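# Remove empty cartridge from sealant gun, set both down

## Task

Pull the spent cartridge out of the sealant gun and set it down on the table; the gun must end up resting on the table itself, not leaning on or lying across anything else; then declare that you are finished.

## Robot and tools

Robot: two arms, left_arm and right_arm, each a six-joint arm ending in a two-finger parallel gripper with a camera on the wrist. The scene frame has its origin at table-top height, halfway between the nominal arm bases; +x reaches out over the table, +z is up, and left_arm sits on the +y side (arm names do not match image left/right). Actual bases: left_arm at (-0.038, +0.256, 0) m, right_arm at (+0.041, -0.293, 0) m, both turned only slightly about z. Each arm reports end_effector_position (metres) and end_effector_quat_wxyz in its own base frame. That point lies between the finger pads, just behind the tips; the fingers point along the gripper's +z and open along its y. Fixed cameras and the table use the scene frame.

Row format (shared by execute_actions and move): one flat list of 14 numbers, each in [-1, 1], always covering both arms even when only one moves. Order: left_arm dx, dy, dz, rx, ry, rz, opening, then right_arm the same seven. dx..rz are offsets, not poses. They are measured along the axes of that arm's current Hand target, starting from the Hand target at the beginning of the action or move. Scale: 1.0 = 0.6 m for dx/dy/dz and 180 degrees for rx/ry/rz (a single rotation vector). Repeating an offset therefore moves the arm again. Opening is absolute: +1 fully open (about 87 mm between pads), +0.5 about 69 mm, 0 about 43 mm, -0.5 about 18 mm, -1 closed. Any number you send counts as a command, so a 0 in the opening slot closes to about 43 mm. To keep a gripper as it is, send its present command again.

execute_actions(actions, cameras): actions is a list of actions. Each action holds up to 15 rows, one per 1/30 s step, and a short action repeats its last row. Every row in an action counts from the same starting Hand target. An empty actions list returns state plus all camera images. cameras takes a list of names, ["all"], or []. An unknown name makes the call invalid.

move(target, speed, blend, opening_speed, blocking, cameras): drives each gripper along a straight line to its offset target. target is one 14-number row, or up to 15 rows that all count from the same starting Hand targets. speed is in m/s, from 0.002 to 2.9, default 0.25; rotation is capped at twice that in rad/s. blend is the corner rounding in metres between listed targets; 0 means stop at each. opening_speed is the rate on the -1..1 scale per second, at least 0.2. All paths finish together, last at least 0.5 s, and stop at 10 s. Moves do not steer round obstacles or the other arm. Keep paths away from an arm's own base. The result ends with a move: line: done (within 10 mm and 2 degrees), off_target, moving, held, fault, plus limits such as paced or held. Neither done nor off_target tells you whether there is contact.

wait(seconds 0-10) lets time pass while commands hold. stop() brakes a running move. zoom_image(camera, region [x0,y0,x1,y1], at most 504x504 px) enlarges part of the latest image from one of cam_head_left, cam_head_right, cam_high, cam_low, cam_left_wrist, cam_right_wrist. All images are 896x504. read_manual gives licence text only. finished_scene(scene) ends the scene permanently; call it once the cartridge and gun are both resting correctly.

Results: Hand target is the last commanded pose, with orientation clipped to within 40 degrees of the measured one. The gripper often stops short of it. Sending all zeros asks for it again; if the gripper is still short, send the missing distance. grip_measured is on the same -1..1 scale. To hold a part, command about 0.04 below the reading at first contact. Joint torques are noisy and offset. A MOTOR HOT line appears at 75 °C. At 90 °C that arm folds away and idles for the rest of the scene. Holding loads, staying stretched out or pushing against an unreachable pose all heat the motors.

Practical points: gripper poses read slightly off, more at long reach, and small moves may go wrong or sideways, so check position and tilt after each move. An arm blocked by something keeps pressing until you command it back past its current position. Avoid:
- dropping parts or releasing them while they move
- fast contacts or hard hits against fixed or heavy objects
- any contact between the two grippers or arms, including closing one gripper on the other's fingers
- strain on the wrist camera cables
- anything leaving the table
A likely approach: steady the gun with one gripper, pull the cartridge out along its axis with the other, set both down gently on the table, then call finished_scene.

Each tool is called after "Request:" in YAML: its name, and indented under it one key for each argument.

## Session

Request:
execute_actions:
  actions: []

Scene clock: 0.00 s.
left_arm: end_effector_position=(+0.3628, +0.0234, +0.0215) grip_measured=+1.000 end_effector_quat_wxyz=(+0.535, -0.053, +0.842, +0.036) | right_arm: end_effector_position=(+0.3816, +0.0012, +0.0387) grip_measured=+0.971 end_effector_quat_wxyz=(+0.567, -0.016, +0.823, -0.022)
Joint positions: left_arm=[0.022 1.569 0.329 0.799 -0.098 -0.042 1] | right_arm=[0.027 1.59 0.36 0.866 0.043 -0.04 0.986]
Joint velocities: within noise
Joint torques (N m): no reading
Heat: left arm: 31 °C; right arm: 30 °C.
Hand target: left_arm +0.3682, +0.0236, +0.0298; +0.547, -0.054, +0.835, +0.035 | right_arm +0.3825, +0.0013, +0.0401; +0.567, -0.016, +0.823, -0.021
Tool commands: left_gripper/opening=+1.0 right_gripper/opening=+1.0
camera_calibration:
cam_left_wrist: T_world_to_cam=[[0.13053, -0.990615, 0.0405461, -0.0304556], [-0.909211, -0.13591, -0.393527, 0.378214], [0.395345, 0.0145019, -0.918418, 0.0207697], [0, 0, 0, 1]] pos_world=[0.33964, 0.0209323, 0.169148]
cam_right_wrist: T_world_to_cam=[[0.0135964, -0.999486, -0.0290158, 0.00959026], [-0.973251, -0.00657264, -0.229648, 0.388882], [0.22934, 0.031362, -0.972841, 0.0870994], [0, 0, 0, 1]] pos_world=[0.358375, 0.00940971, 0.174318]

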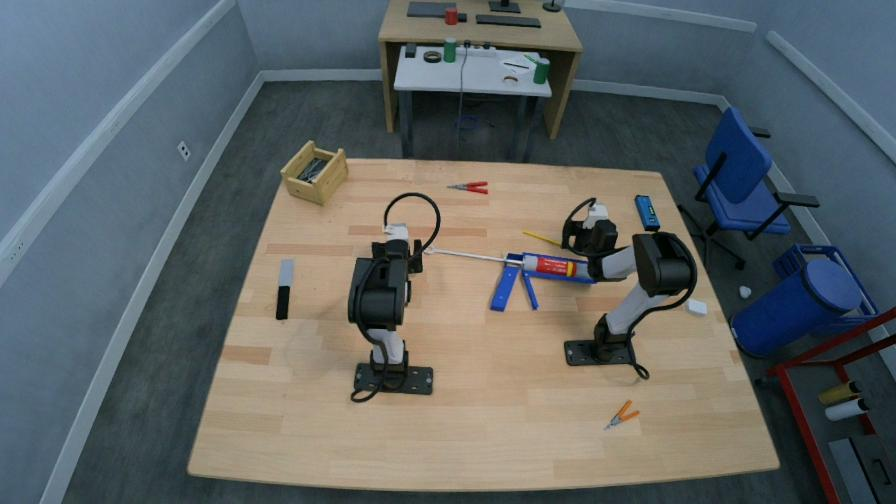

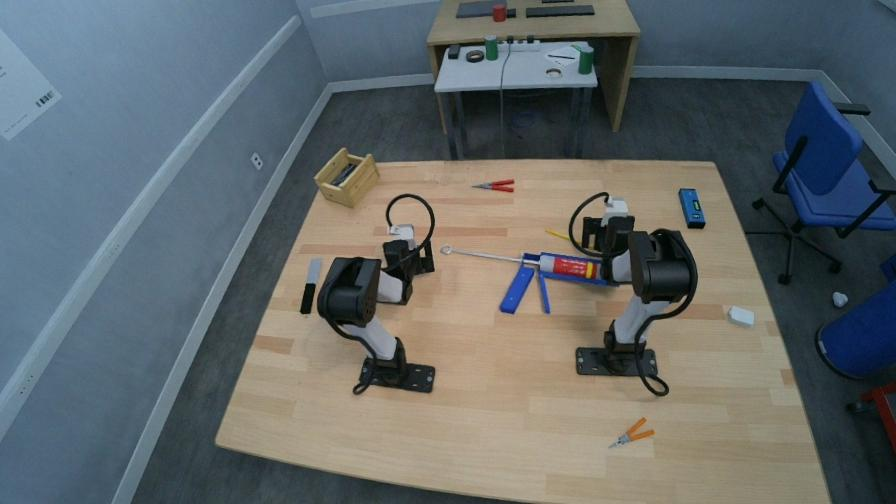

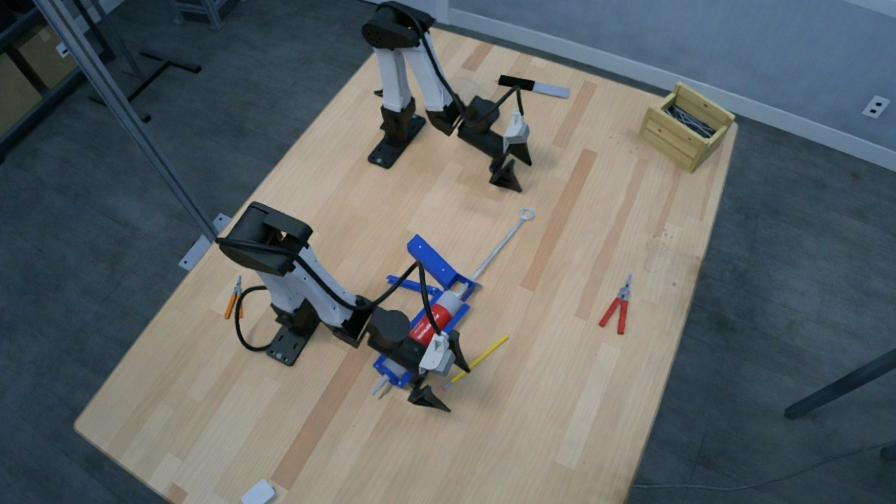

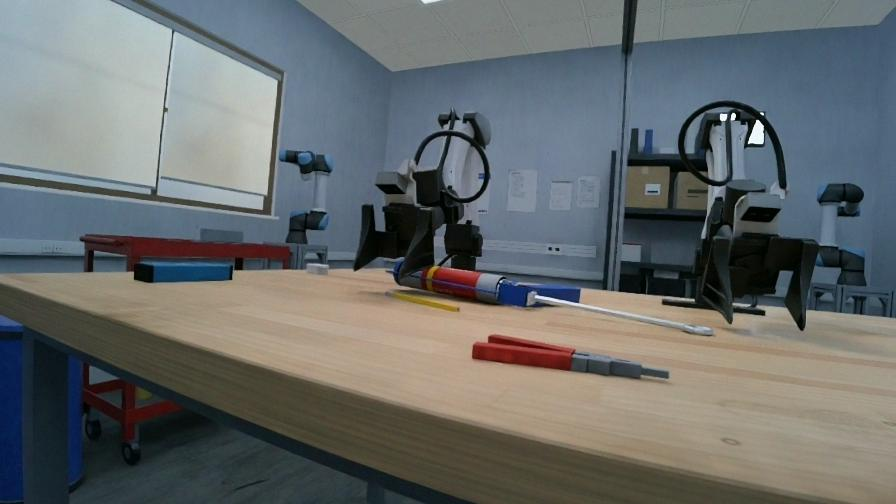

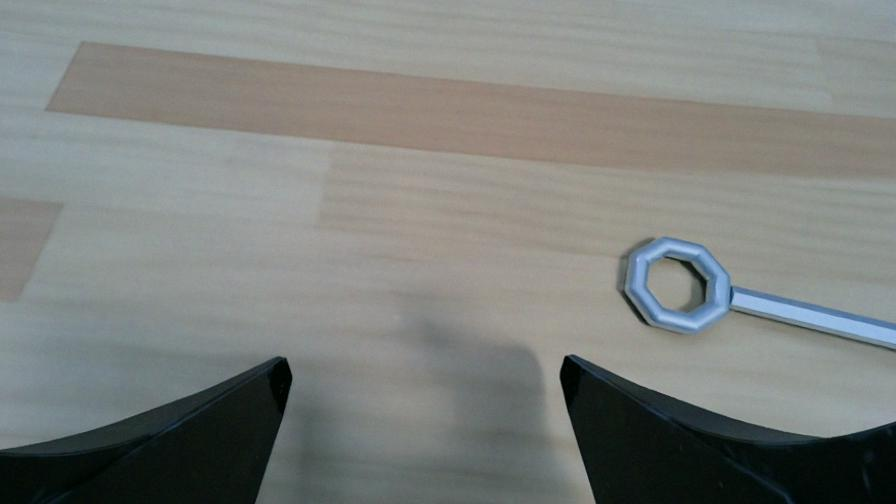

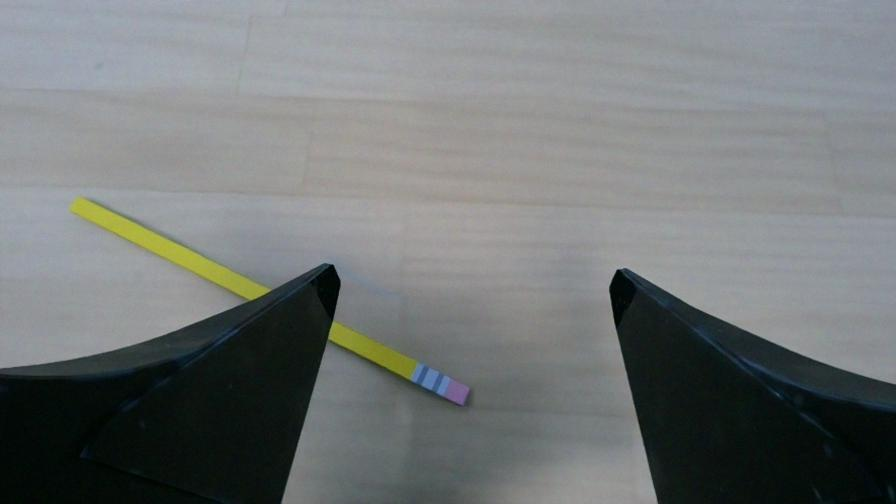

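Request:
move:
  target:
    - [-0.1375,0,-0.06,0,0,0,0.6,-0.124,-0.007,-0.047,0,0,0,1]
    - [-0.117,-0.505,-0.106,-0.243,0.311,-0.370,0.6,-0.06,0.093,-0.23,0.32,0.292,0.487,1]
  blend: 0.03
  cameras: ["all"]

Request:
zoom_image:
  camera: "cam_left_wrist"
  region: [280, 0, 640, 400]

Scene clock: 44.47 s.
left_arm: end_effector_position=(+0.3755, -0.2776, +0.1186) grip_measured=+0.600 end_effector_quat_wxyz=(+0.005, -0.660, +0.751, -0.007) | right_arm: end_effector_position=(+0.2624, +0.0612, +0.1175) grip_measured=+0.971 end_effector_quat_wxyz=(+0.005, +0.756, +0.654, -0.001)
Joint positions: left_arm=[-0.557 2.316 2.317 -1.555 -0.005 -2 0.8] | right_arm=[0.084 1.51 1.231 -1.288 0.009 1.799 0.986]
Joint torques (N m): left_arm=[-0.16 -10.43 7.23 0.26 -0.04 -0.04] | right_arm=[-0.9 -4.3 7.87 0.18 0.11 0.07]
Heat: left arm: 39 °C; right arm: 34 °C.
Hand target: left_arm +0.3769, -0.2809, +0.1193; +0.001, -0.664, +0.748, +0.001 | right_arm +0.2663, +0.0612, +0.1197; +0.000, +0.763, +0.646, +0.000
Off the commanded pose: left_arm 0.004 m, 1 deg | right_arm 0.005 m, 1 deg.
joint sent to its limit (left arm) — joint 4 (wrist pitch), lower limit. The joint targets still meet the commanded pose.
move: done
camera_calibration:
cam_left_wrist: T_world_to_cam=[[0.99564, -0.0868901, 0.0339181, -0.407336], [-0.0872871, -0.739742, 0.667205, -0.214971], [-0.0328828, -0.667257, -0.744102, 0.0602047], [0, 0, 0, 1]] pos_world=[0.388775, -0.154244, 0.202044]
cam_right_wrist: T_world_to_cam=[[-0.97562, 0.214207, -0.0477573, 0.260991], [0.0831722, 0.56225, 0.822774, -0.144338], [0.203096, 0.798743, -0.566358, 0.101415], [0, 0, 0, 1]] pos_world=[0.246036, -0.0557564, 0.188659]

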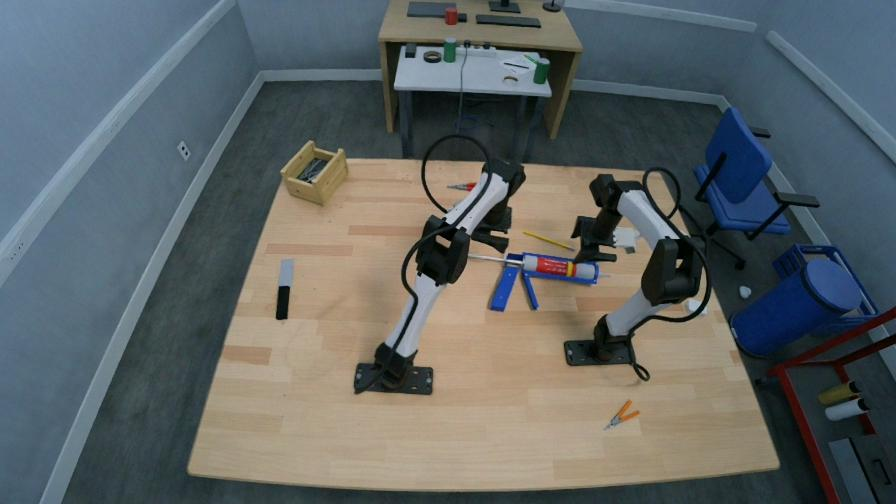

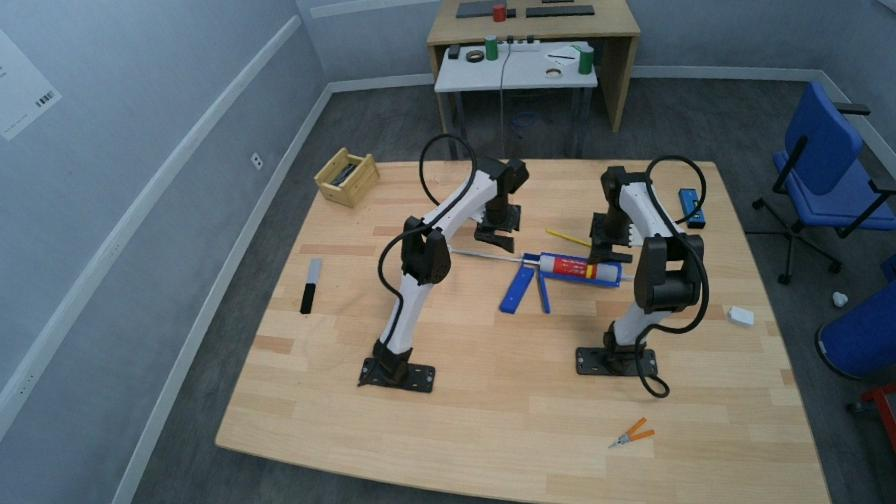

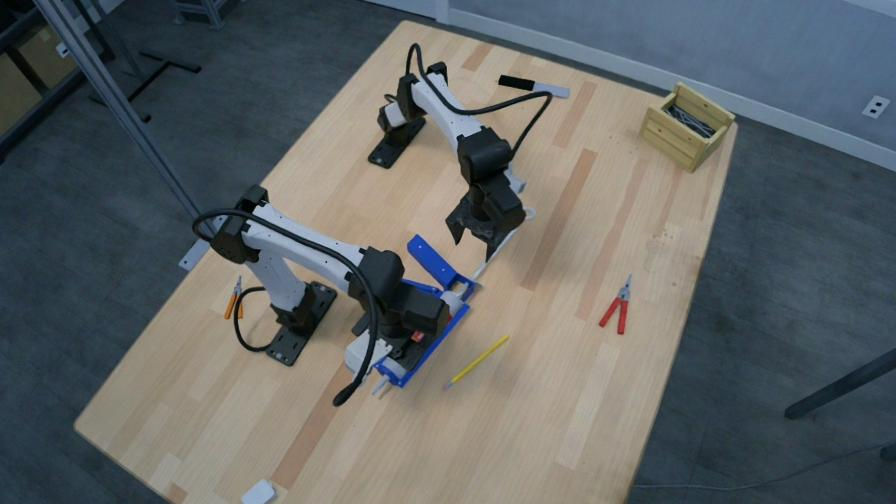

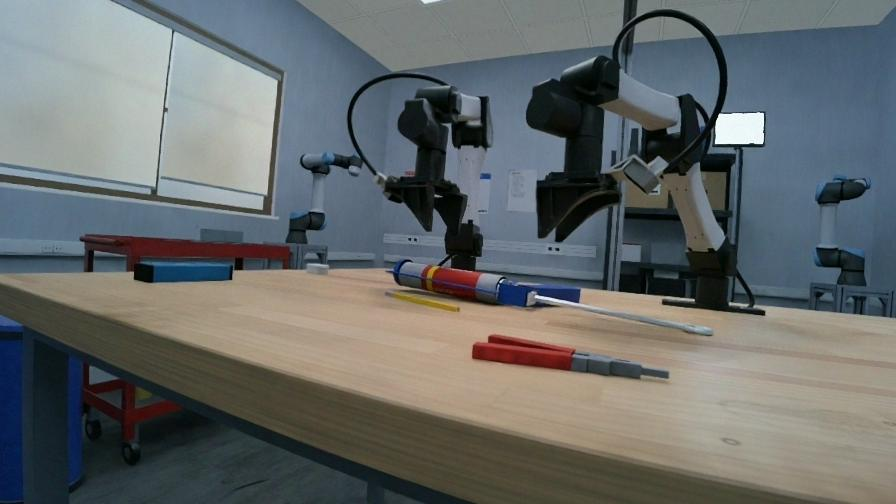

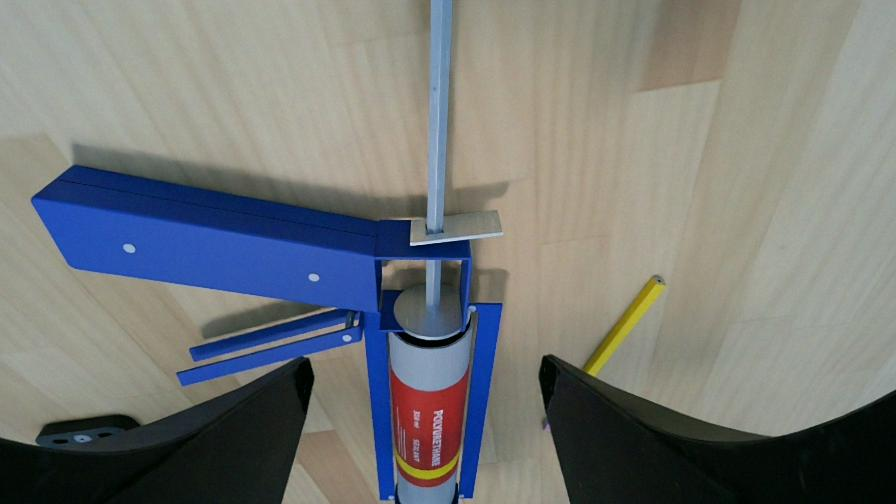

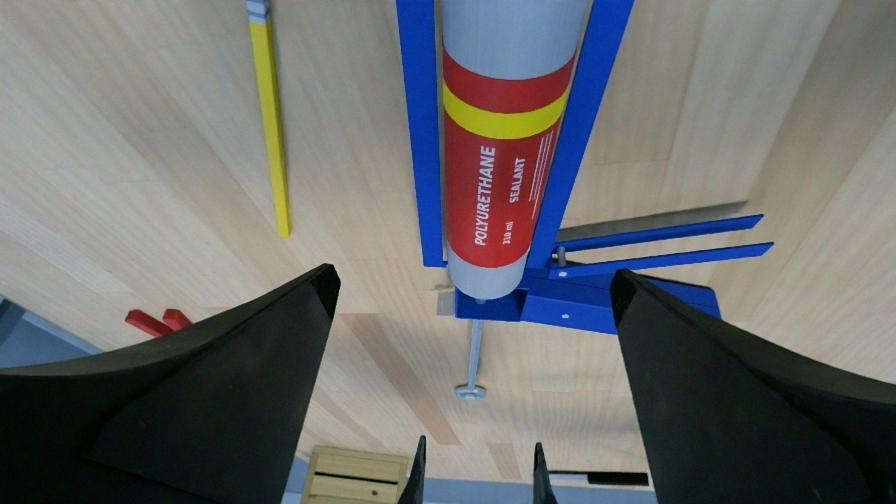

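Scaled by 1.260 from the camera's 896x504 image, which has a finer 1280x720 frame.

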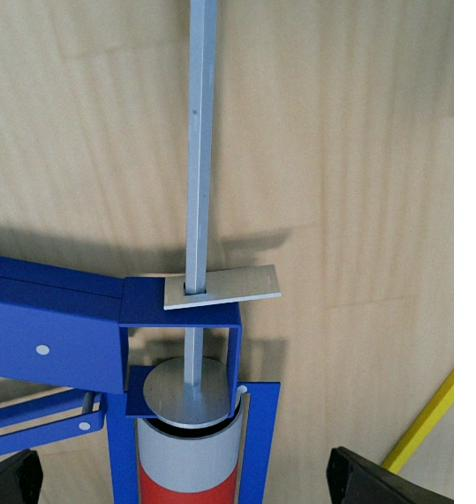

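Request:
move:
  target: [0.136,-0.001,0.048,0,0,0,0.6,-0.035,0,0,0,0,0,1]
  cameras: ["cam_left_wrist","cam_right_wrist"]

Scene clock: 62.37 s.
left_arm: end_effector_position=(+0.3638, -0.3602, +0.0873) grip_measured=+0.600 end_effector_quat_wxyz=(-0.006, -0.634, +0.773, -0.025) | right_arm: end_effector_position=(+0.2638, +0.0407, +0.1176) grip_measured=+0.971 end_effector_quat_wxyz=(+0.003, +0.766, +0.643, -0.001)
Joint positions: left_arm=[-0.702 2.528 2.566 -1.561 0.021 -2.078 0.8] | right_arm=[0.003 1.51 1.231 -1.29 0.007 1.747 0.986]
Joint torques (N m): left_arm=[0.54 -12.27 7.15 0.38 -0.05 -0.03] | right_arm=[-0.84 -5.89 6.53 0.18 0.13 -0.22]
Heat: left arm: 36 °C; right arm: 32 °C.
Hand target: left_arm +0.3678, -0.3619, +0.0903; +0.001, -0.664, +0.748, +0.001 | right_arm +0.2627, +0.0405, +0.1197; +0.000, +0.763, +0.646, +0.000
Off the commanded pose: left_arm 0.005 m, 5 deg | right_arm 0.002 m, 1 deg.
joint sent to its limit (left arm) — joint 4 (wrist pitch), lower limit; joint 6 (wrist roll), lower limit. The joint targets are off in orientation, not in position.
move: off_target (left_arm)
camera_calibration:
cam_left_wrist: T_world_to_cam=[[0.987176, -0.152777, 0.0462998, -0.423601], [-0.141647, -0.704508, 0.695417, -0.226317], [-0.0736249, -0.693057, -0.717114, -0.0154902], [0, 0, 0, 1]] pos_world=[0.384971, -0.234894, 0.165889]
cam_right_wrist: T_world_to_cam=[[-0.969105, 0.242518, -0.0449597, 0.263571], [0.101397, 0.557888, 0.823699, -0.137754], [0.224844, 0.793692, -0.565242, 0.11188], [0, 0, 0, 1]] pos_world=[0.24424, -0.0758676, 0.188557]
Images, in order (width x height): cam_left_wrist 896x504, cam_right_wrist 896x504.

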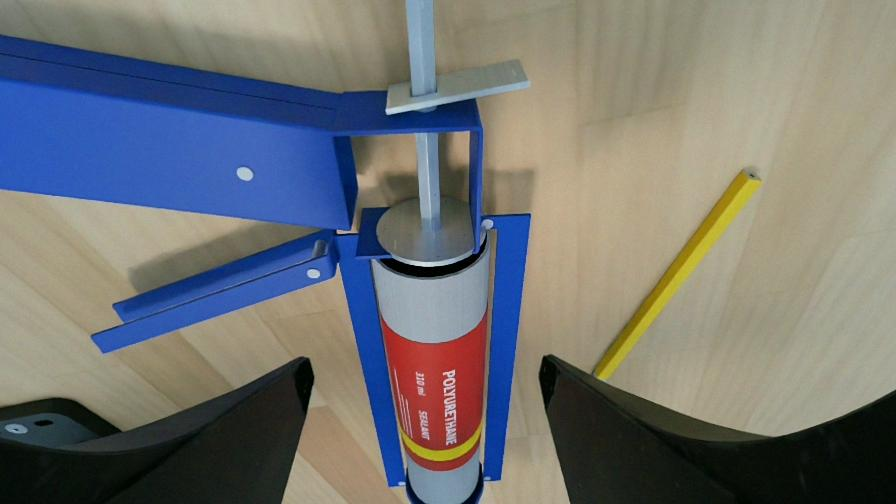

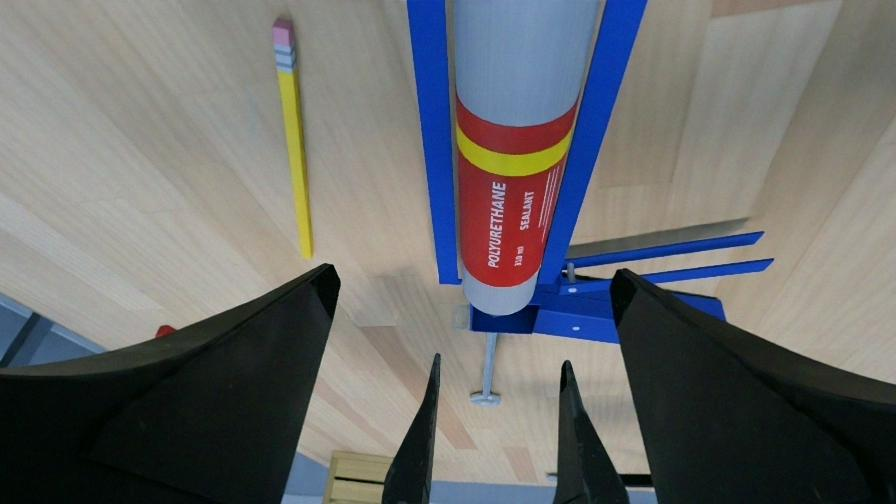

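Request:
move:
  target:
    - [0.033,-0.004,0.05,0,0,0,0.6,-0.02,0,0,0,0,0,1]
    - [0.033,-0.004,0.098,0,0,0,0.6,-0.02,0,0,0,0,0,1]
  speed: 0.1
  blend: 0.01
  cameras: ["cam_left_wrist","cam_low"]

Request:
zoom_image:
  camera: "cam_low"
  region: [380, 200, 620, 330]

Scene clock: 77.00 s.
left_arm: end_effector_position=(+0.3657, -0.3788, +0.0340) grip_measured=+0.600 end_effector_quat_wxyz=(-0.014, -0.627, +0.779, -0.002) | right_arm: end_effector_position=(+0.2634, +0.0291, +0.1176) grip_measured=+0.971 end_effector_quat_wxyz=(+0.003, +0.765, +0.644, -0.001)
Joint positions: left_arm=[-0.724 2.7 2.684 -1.555 0.029 -2.08 0.8] | right_arm=[-0.042 1.51 1.231 -1.29 0.006 1.701 0.986]
Joint torques (N m): left_arm=[0.05 -12.45 6.65 0.36 -0.09 -0.03] | right_arm=[-0.9 -6.52 6.01 0.19 0.13 -0.26]
Heat: left arm: 41 °C; right arm: 32 °C.
Hand target: left_arm +0.3678, -0.3818, +0.0314; +0.001, -0.664, +0.748, +0.001 | right_arm +0.2608, +0.0286, +0.1197; +0.000, +0.763, +0.646, +0.000
Off the commanded pose: left_arm 0.004 m, 6 deg | right_arm 0.003 m, 1 deg.
joint sent to its limit (left arm) — joint 6 (wrist roll), lower limit. The joint targets are off in orientation, not in position.
move: off_target (left_arm)
camera_calibration:
cam_left_wrist: T_world_to_cam=[[0.984908, -0.173074, 0.00144723, -0.431193], [-0.127374, -0.719133, 0.683099, -0.212364], [-0.117186, -0.672974, -0.730325, -0.0423861], [0, 0, 0, 1]] pos_world=[0.392669, -0.255871, 0.114734]
Images, in order (width x height): cam_low 896x504, cam_left_wrist 896x504.

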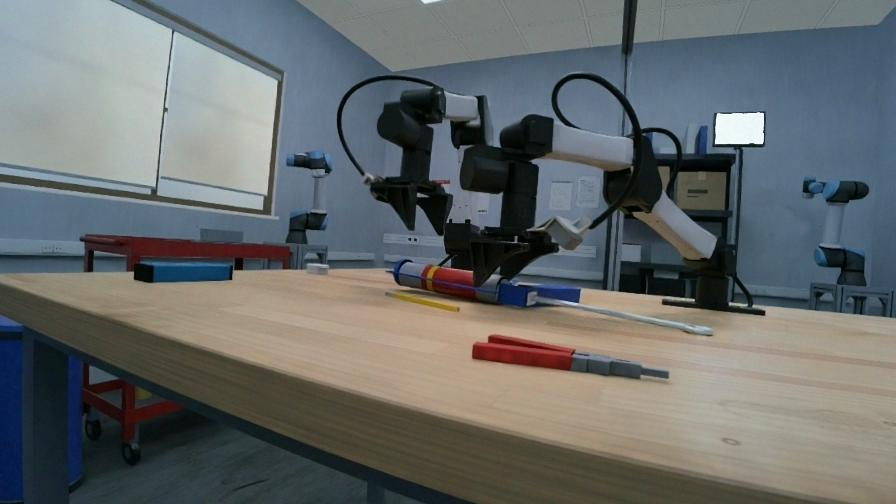

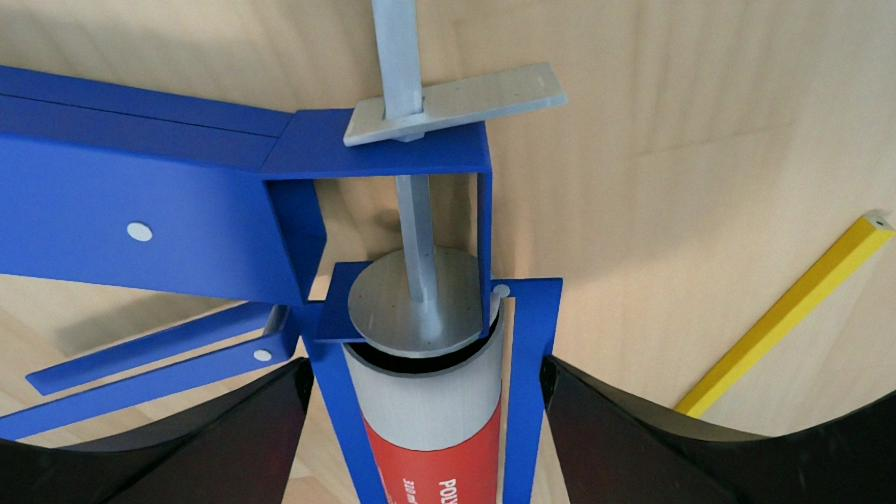

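Scaled by 2.100 from the camera's 896x504 image, which has a finer 1280x720 frame.

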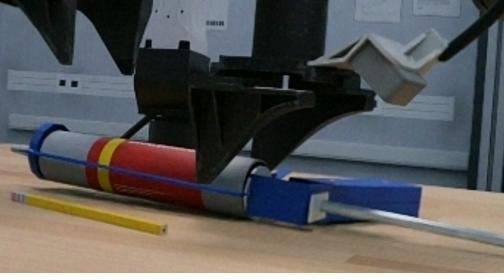

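Request:
move:
  target: [0,0,0.002,0,0,0,-0.3,0,0,0,0,0,0,1]
  opening_speed: 0.7
  cameras: ["cam_left_wrist","cam_right_wrist"]

Scene clock: 83.37 s.
left_arm: end_effector_position=(+0.3657, -0.3788, +0.0340) grip_measured=+0.052 end_effector_quat_wxyz=(-0.014, -0.627, +0.779, -0.002) | right_arm: end_effector_position=(+0.2634, +0.0291, +0.1176) grip_measured=+0.971 end_effector_quat_wxyz=(+0.003, +0.765, +0.644, -0.001)
Joint positions: left_arm=[-0.724 2.7 2.684 -1.555 0.029 -2.08 0.526] | right_arm=[-0.042 1.51 1.231 -1.29 0.006 1.7 0.986]
Joint torques (N m): left_arm=[-0.01 -12.38 6.38 0.38 -0.09 -0.02] | right_arm=[-0.88 -6.5 6 0.19 0.13 -0.24]
Heat: left arm: 43 °C; right arm: 32 °C.
Hand target: left_arm +0.3678, -0.3818, +0.0302; +0.001, -0.664, +0.748, +0.001 | right_arm +0.2608, +0.0286, +0.1197; +0.000, +0.763, +0.646, +0.000
Off the commanded pose: left_arm 0.005 m, 6 deg | right_arm 0.003 m, 0 deg.
joint sent to its limit (left arm) — joint 6 (wrist roll), lower limit. The joint targets are off in orientation, not in position.
move: off_target (left_arm)
camera_calibration:
cam_left_wrist: T_world_to_cam=[[0.984908, -0.173074, 0.00144723, -0.431193], [-0.127374, -0.719133, 0.683099, -0.212364], [-0.117186, -0.672974, -0.730325, -0.0423861], [0, 0, 0, 1]] pos_world=[0.392669, -0.255871, 0.114734]
cam_right_wrist: T_world_to_cam=[[-0.969412, 0.24142, -0.0442289, 0.266048], [0.101318, 0.55776, 0.823795, -0.131218], [0.22355, 0.794116, -0.565159, 0.121544], [0, 0, 0, 1]] pos_world=[0.244033, -0.0875617, 0.188555]
Images, in order (width x height): cam_left_wrist 896x504, cam_right_wrist 896x504.

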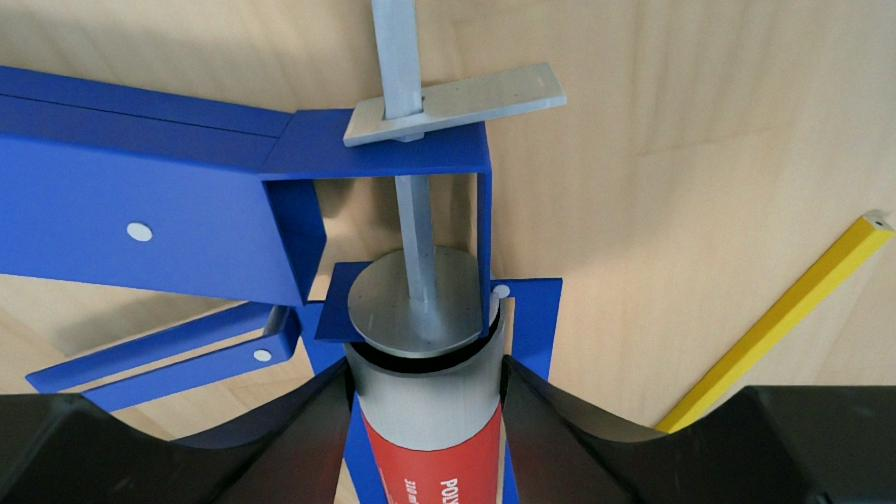

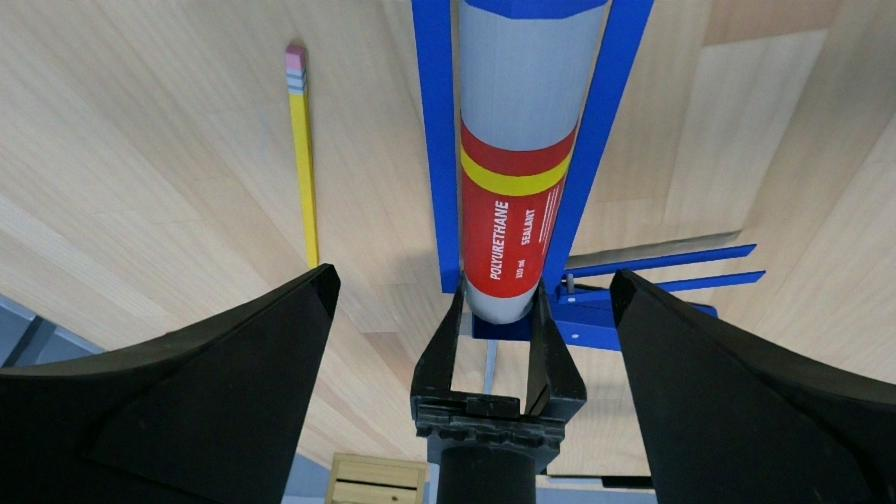

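Request:
move:
  target: [0,0,0,0,0,0,-0.3,-0.004,-0.024,0.08,0,0,0,1]
  speed: 0.12
  cameras: ["cam_right_wrist"]

Scene clock: 95.23 s.
left_arm: end_effector_position=(+0.3657, -0.3788, +0.0340) grip_measured=+0.052 end_effector_quat_wxyz=(-0.014, -0.627, +0.779, -0.002) | right_arm: end_effector_position=(+0.2458, +0.0298, +0.0685) grip_measured=+0.971 end_effector_quat_wxyz=(-0.007, +0.764, +0.645, -0.012)
Joint positions: left_arm=[-0.724 2.7 2.684 -1.555 0.029 -2.08 0.526] | right_arm=[-0.042 1.497 1.022 -1.124 0.006 1.698 0.986]
Joint torques (N m): left_arm=[-0.01 -12.4 6.41 0.38 -0.09 -0.02] | right_arm=[-1.09 -8.16 4.74 0.34 0.14 -0.23]
Heat: left arm: 47 °C; right arm: 32 °C.
Hand target: left_arm +0.3678, -0.3818, +0.0302; +0.001, -0.664, +0.748, +0.001 | right_arm +0.2462, +0.0286, +0.0719; +0.000, +0.763, +0.646, +0.000
Off the commanded pose: left_arm 0.005 m, 6 deg | right_arm 0.004 m, 2 deg.
joint sent to its limit (left arm) — joint 6 (wrist roll), lower limit. The joint targets are off in orientation, not in position.
move: off_target (left_arm)
camera_calibration:
cam_right_wrist: T_world_to_cam=[[-0.970944, 0.238808, -0.015461, 0.245091], [0.123935, 0.55706, 0.821172, -0.0947571], [0.204715, 0.795396, -0.570471, 0.10209], [0, 0, 0, 1]] pos_world=[0.228814, -0.0869461, 0.139841]
Images, in order (width x height): cam_right_wrist 896x504.

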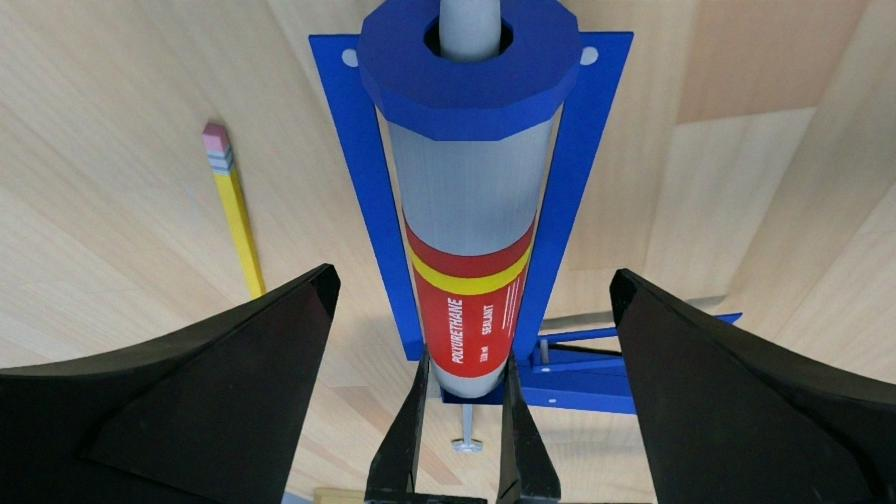

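Request:
move:
  target:
    - [0,0,0,0,0,0,-0.3,0,-0.003,0.086,0,0,0,1]
    - [0,0,0,0,0,0,-0.3,0,-0.003,0.086,0,0,0,0.5]
    - [0,0,-0.033,0,-0.033,0,-0.3,0,-0.003,0.086,0,0,0,0.5]
    - [0,0,-0.067,0,-0.067,0,-0.3,0,-0.003,0.086,0,0,0,0.5]
  speed: [0.12,0.08,0.06,0.06]
  blend: [0,0,0.02,0]
  opening_speed: 0.7
  cameras: ["cam_left_wrist","cam_low","cam_right_wrist"]

Scene clock: 109.10 s.
left_arm: end_effector_position=(+0.3690, -0.3809, +0.0382) grip_measured=+0.052 end_effector_quat_wxyz=(+0.053, -0.614, +0.788, -0.007) | right_arm: end_effector_position=(+0.2493, +0.0312, +0.0294) grip_measured=+0.500 end_effector_quat_wxyz=(+0.007, +0.762, +0.647, +0.011)
Joint positions: left_arm=[-0.767 2.69 2.695 -1.547 -0.103 -2.09 0.526] | right_arm=[-0.045 1.51 0.869 -0.903 -0.005 1.69 0.75]
Joint torques (N m): left_arm=[-0.65 -19.48 5.41 0.18 -0.36 0.08] | right_arm=[-0.87 -3.44 4.01 0.46 0.24 -0.14]
Heat: left arm: 50 °C; right arm: 32 °C.
Hand target: left_arm +0.3678, -0.3819, +0.0705; +0.079, -0.660, +0.744, +0.071 | right_arm +0.2444, +0.0289, +0.0202; +0.000, +0.763, +0.646, +0.000
Off the commanded pose: left_arm 0.032 m, 12 deg | right_arm 0.011 m, 2 deg.
joint sent to its limit (left arm) — joint 4 (wrist pitch), lower limit; joint 6 (wrist roll), lower limit. The joint targets are off in orientation, not in position.
move: off_target (left_arm, right_arm)
camera_calibration:
cam_left_wrist: T_world_to_cam=[[0.973718, -0.207096, 0.0947865, -0.447194], [-0.221449, -0.763603, 0.606523, -0.195653], [-0.0532289, -0.611573, -0.789396, -0.0383149], [0, 0, 0, 1]] pos_world=[0.390074, -0.265446, 0.13081]
cam_right_wrist: T_world_to_cam=[[-0.9701, 0.233684, -0.0655509, 0.248993], [0.0763276, 0.55013, 0.831584, -0.0520421], [0.230389, 0.801716, -0.551517, 0.0708907], [0, 0, 0, 1]] pos_world=[0.229188, -0.0863899, 0.0986965]
Images, in order (width x height): cam_low 896x504, cam_left_wrist 896x504, cam_right_wrist 896x504.

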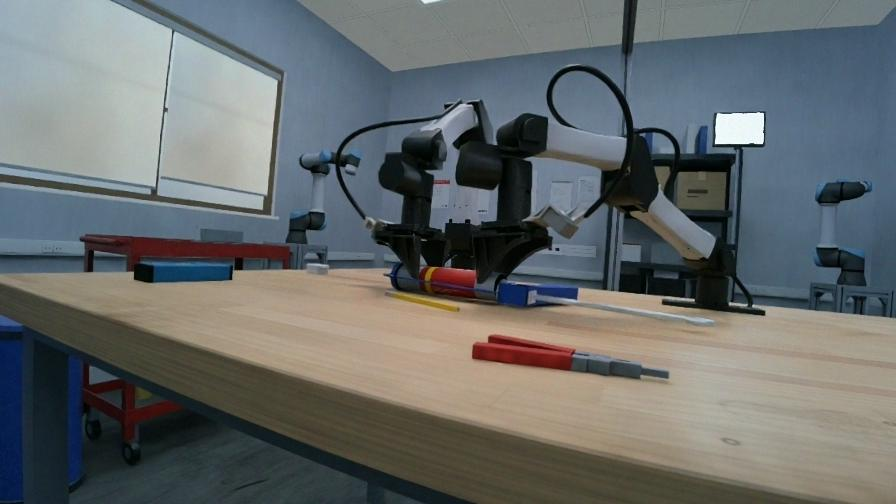

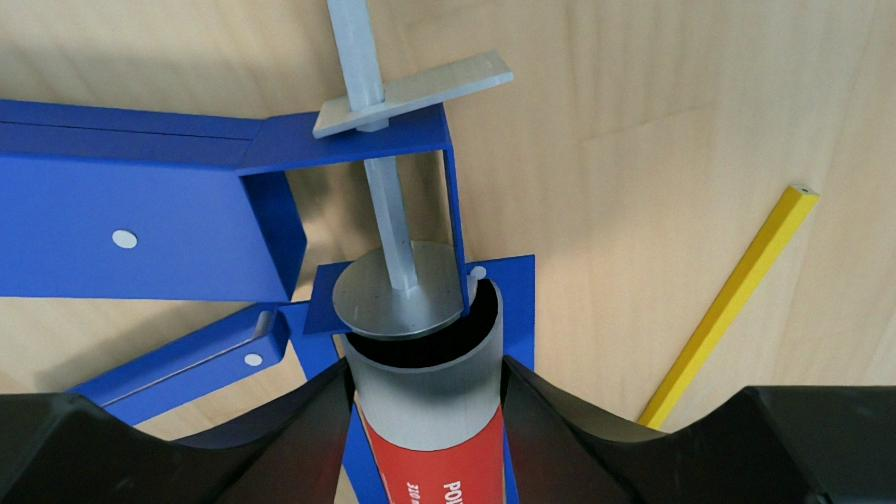

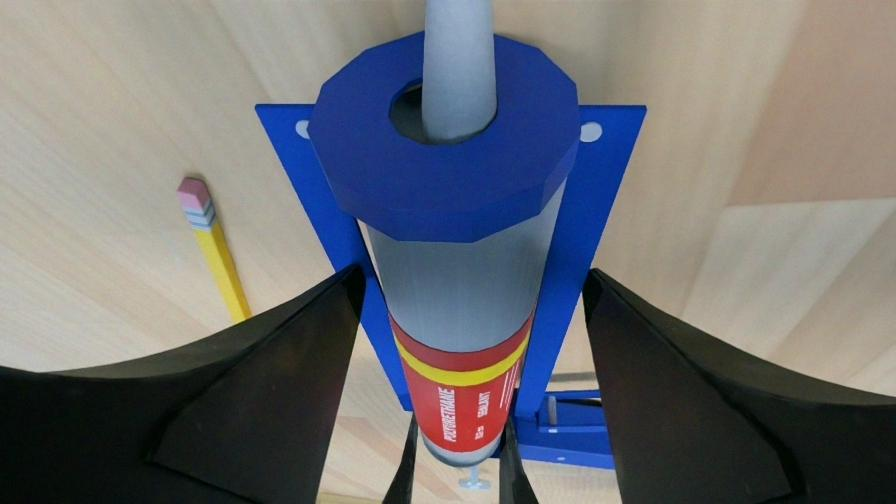

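Request:
move:
  target:
    - [0.012,0,0.055,0,0.067,0,-0.3,0,0,0,0,0,0,0.95]
    - [0.006,0,0.027,0,0.067,0,-0.3,0,0,0,0,0,0,0.95]
    - [-0.002,0,-0.015,0,0.067,0,-0.3,0,0,0,0,0,0,0.95]
  speed: 0.06
  cameras: ["cam_left_wrist","cam_low","cam_right_wrist"]

Scene clock: 120.87 s.
left_arm: end_effector_position=(+0.3648, -0.3809, +0.0476) grip_measured=+0.052 end_effector_quat_wxyz=(-0.010, -0.629, +0.778, -0.012) | right_arm: end_effector_position=(+0.2465, +0.0315, +0.0261) grip_measured=+0.950 end_effector_quat_wxyz=(+0.002, +0.762, +0.647, +0.007)
Joint positions: left_arm=[-0.73 2.678 2.695 -1.567 0.024 -2.09 0.526] | right_arm=[-0.045 1.517 0.861 -0.902 -0.006 1.69 0.975]
Joint torques (N m): left_arm=[0.64 -19.43 4.93 0.38 0.04 0.08] | right_arm=[-0.88 -4.12 4.6 0.43 0.25 -0.14]
Heat: left arm: 59 °C; right arm: 31 °C.
Hand target: left_arm +0.3678, -0.3826, +0.0796; +0.001, -0.664, +0.748, +0.001 | right_arm +0.2445, +0.0289, +0.0202; +0.000, +0.763, +0.646, +0.000
Off the commanded pose: left_arm 0.032 m, 6 deg | right_arm 0.007 m, 1 deg.
joint read past its limit (left arm) — joint 4 (wrist pitch), lower limit.
joint sent to its limit (left arm) — joint 4 (wrist pitch), lower limit; joint 6 (wrist roll), lower limit. The joint targets are off in orientation, not in position.
move: off_target (left_arm)
camera_calibration:
cam_left_wrist: T_world_to_cam=[[0.985425, -0.1688, 0.0210808, -0.430164], [-0.136802, -0.712703, 0.687997, -0.217624], [-0.10111, -0.680853, -0.725407, -0.0431212], [0, 0, 0, 1]] pos_world=[0.389763, -0.257072, 0.127513]
cam_right_wrist: T_world_to_cam=[[-0.970883, 0.233696, -0.0526556, 0.245889], [0.086972, 0.548674, 0.8315, -0.0518524], [0.223209, 0.80271, -0.553023, 0.0712214], [0, 0, 0, 1]] pos_world=[0.227342, -0.0861833, 0.0954498]
Images, in order (width x height): cam_low 896x504, cam_left_wrist 896x504, cam_right_wrist 896x504.

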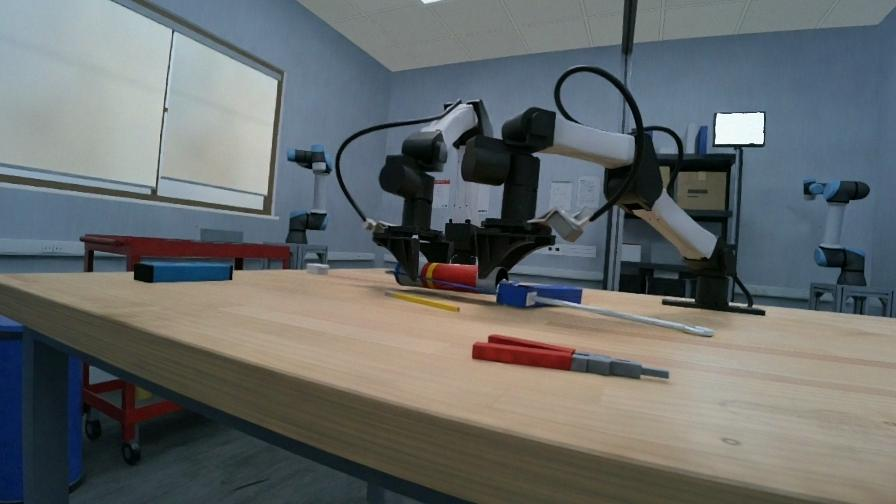

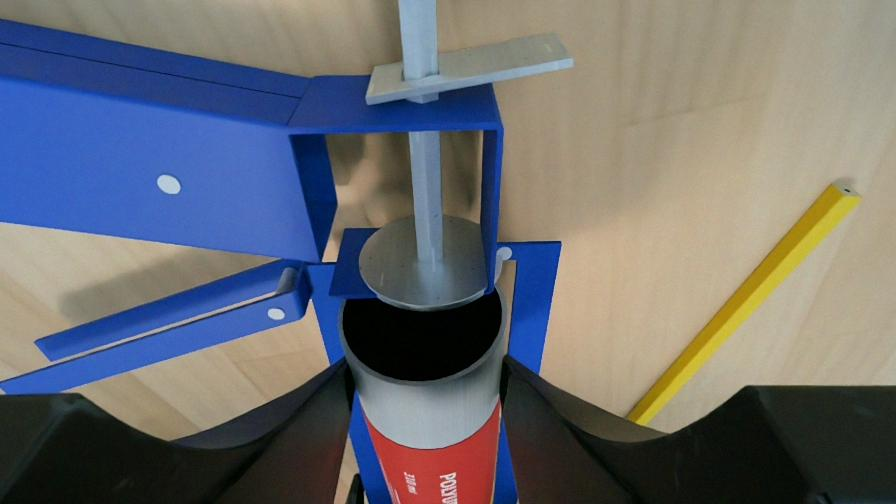

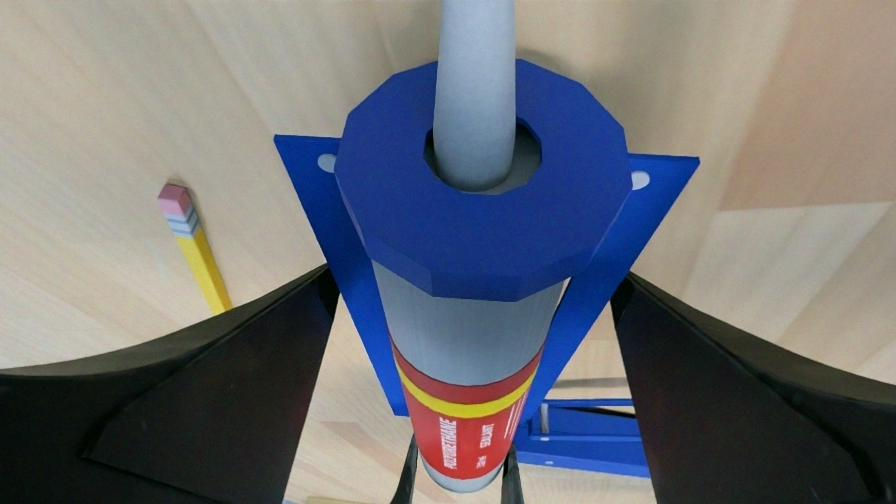

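Request:
move:
  target:
    - [0,0,0.05,0,0,0,-0.3,0.02,0,0.015,0,0,0,0.95]
    - [0,0,0.05,0,0,0,-0.3,0.02,0,0.015,0,0,0,0.4]
  speed: 0.1
  opening_speed: 0.7
  cameras: ["cam_low","cam_right_wrist"]

Request:
zoom_image:
  camera: "cam_low"
  region: [380, 200, 620, 330]

Scene clock: 136.97 s.
left_arm: end_effector_position=(+0.3648, -0.3809, +0.0476) grip_measured=+0.052 end_effector_quat_wxyz=(-0.010, -0.629, +0.778, -0.012) | right_arm: end_effector_position=(+0.2494, +0.0404, +0.0173) grip_measured=+0.718 end_effector_quat_wxyz=(+0.003, +0.761, +0.648, +0.009)
Joint positions: left_arm=[-0.73 2.678 2.695 -1.567 0.024 -2.09 0.526] | right_arm=[-0.008 1.54 0.845 -0.858 -0.006 1.723 0.859]
Joint torques (N m): left_arm=[0.54 -13.29 6.38 0.38 -0.01 0.07] | right_arm=[0.06 -4.22 4.49 0.4 0.25 0.04]
Heat: left arm: 72 °C; right arm: 31 °C.
Hand target: left_arm +0.3678, -0.3826, +0.0496; +0.001, -0.664, +0.748, +0.001 | right_arm +0.2464, +0.0407, +0.0111; +0.000, +0.763, +0.646, +0.000
Off the commanded pose: left_arm 0.004 m, 6 deg | right_arm 0.007 m, 1 deg.
joint read past its limit (left arm) — joint 4 (wrist pitch), lower limit.
joint sent to its limit (left arm) — joint 4 (wrist pitch), lower limit; joint 6 (wrist roll), lower limit. The joint targets are off in orientation, not in position.
move: off_target (left_arm)
camera_calibration:
cam_right_wrist: T_world_to_cam=[[-0.971489, 0.230365, -0.0560373, 0.246442], [0.0820873, 0.548579, 0.83206, -0.0484113], [0.222418, 0.803737, -0.551848, 0.0586673], [0, 0, 0, 1]] pos_world=[0.230341, -0.0773674, 0.0864665]
Images, in order (width x height): cam_low 896x504, cam_right_wrist 896x504.

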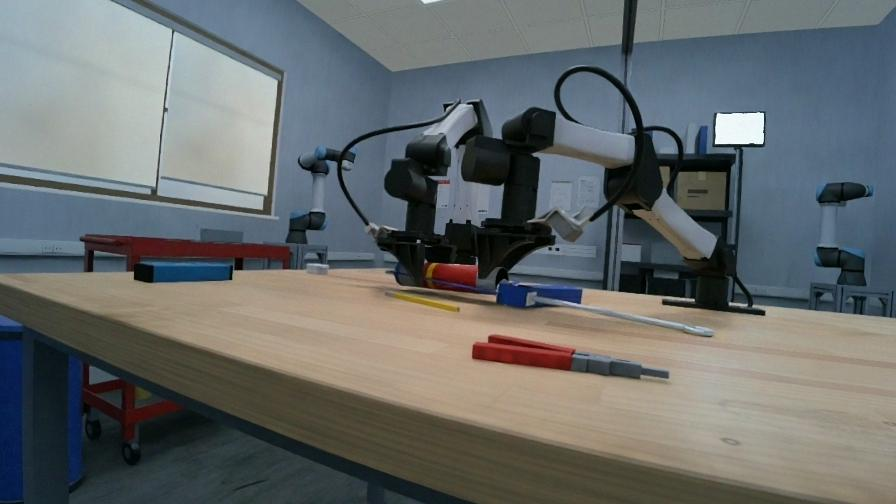

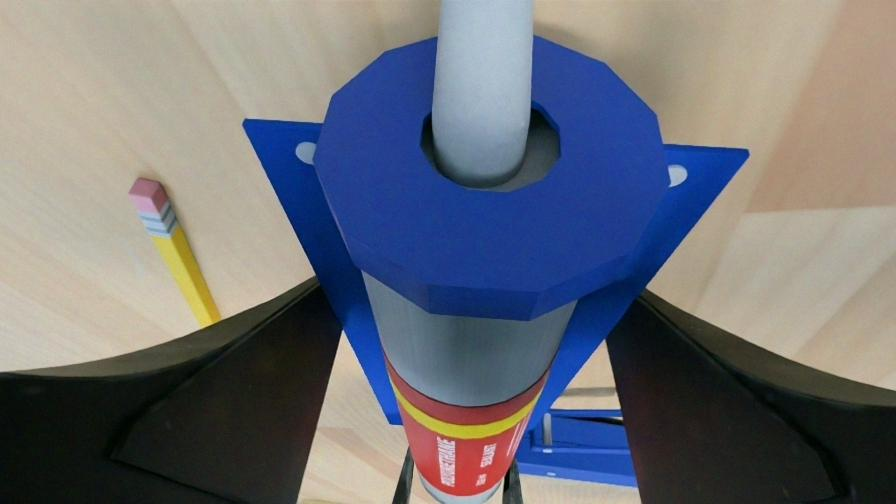

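Scaled by 2.100 from the camera's 896x504 image, which has a finer 1280x720 frame.

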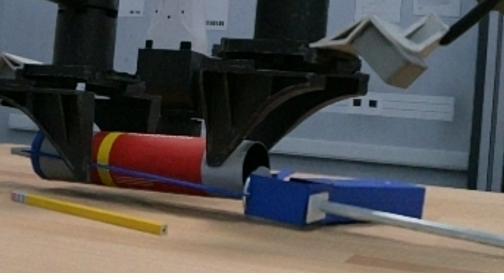

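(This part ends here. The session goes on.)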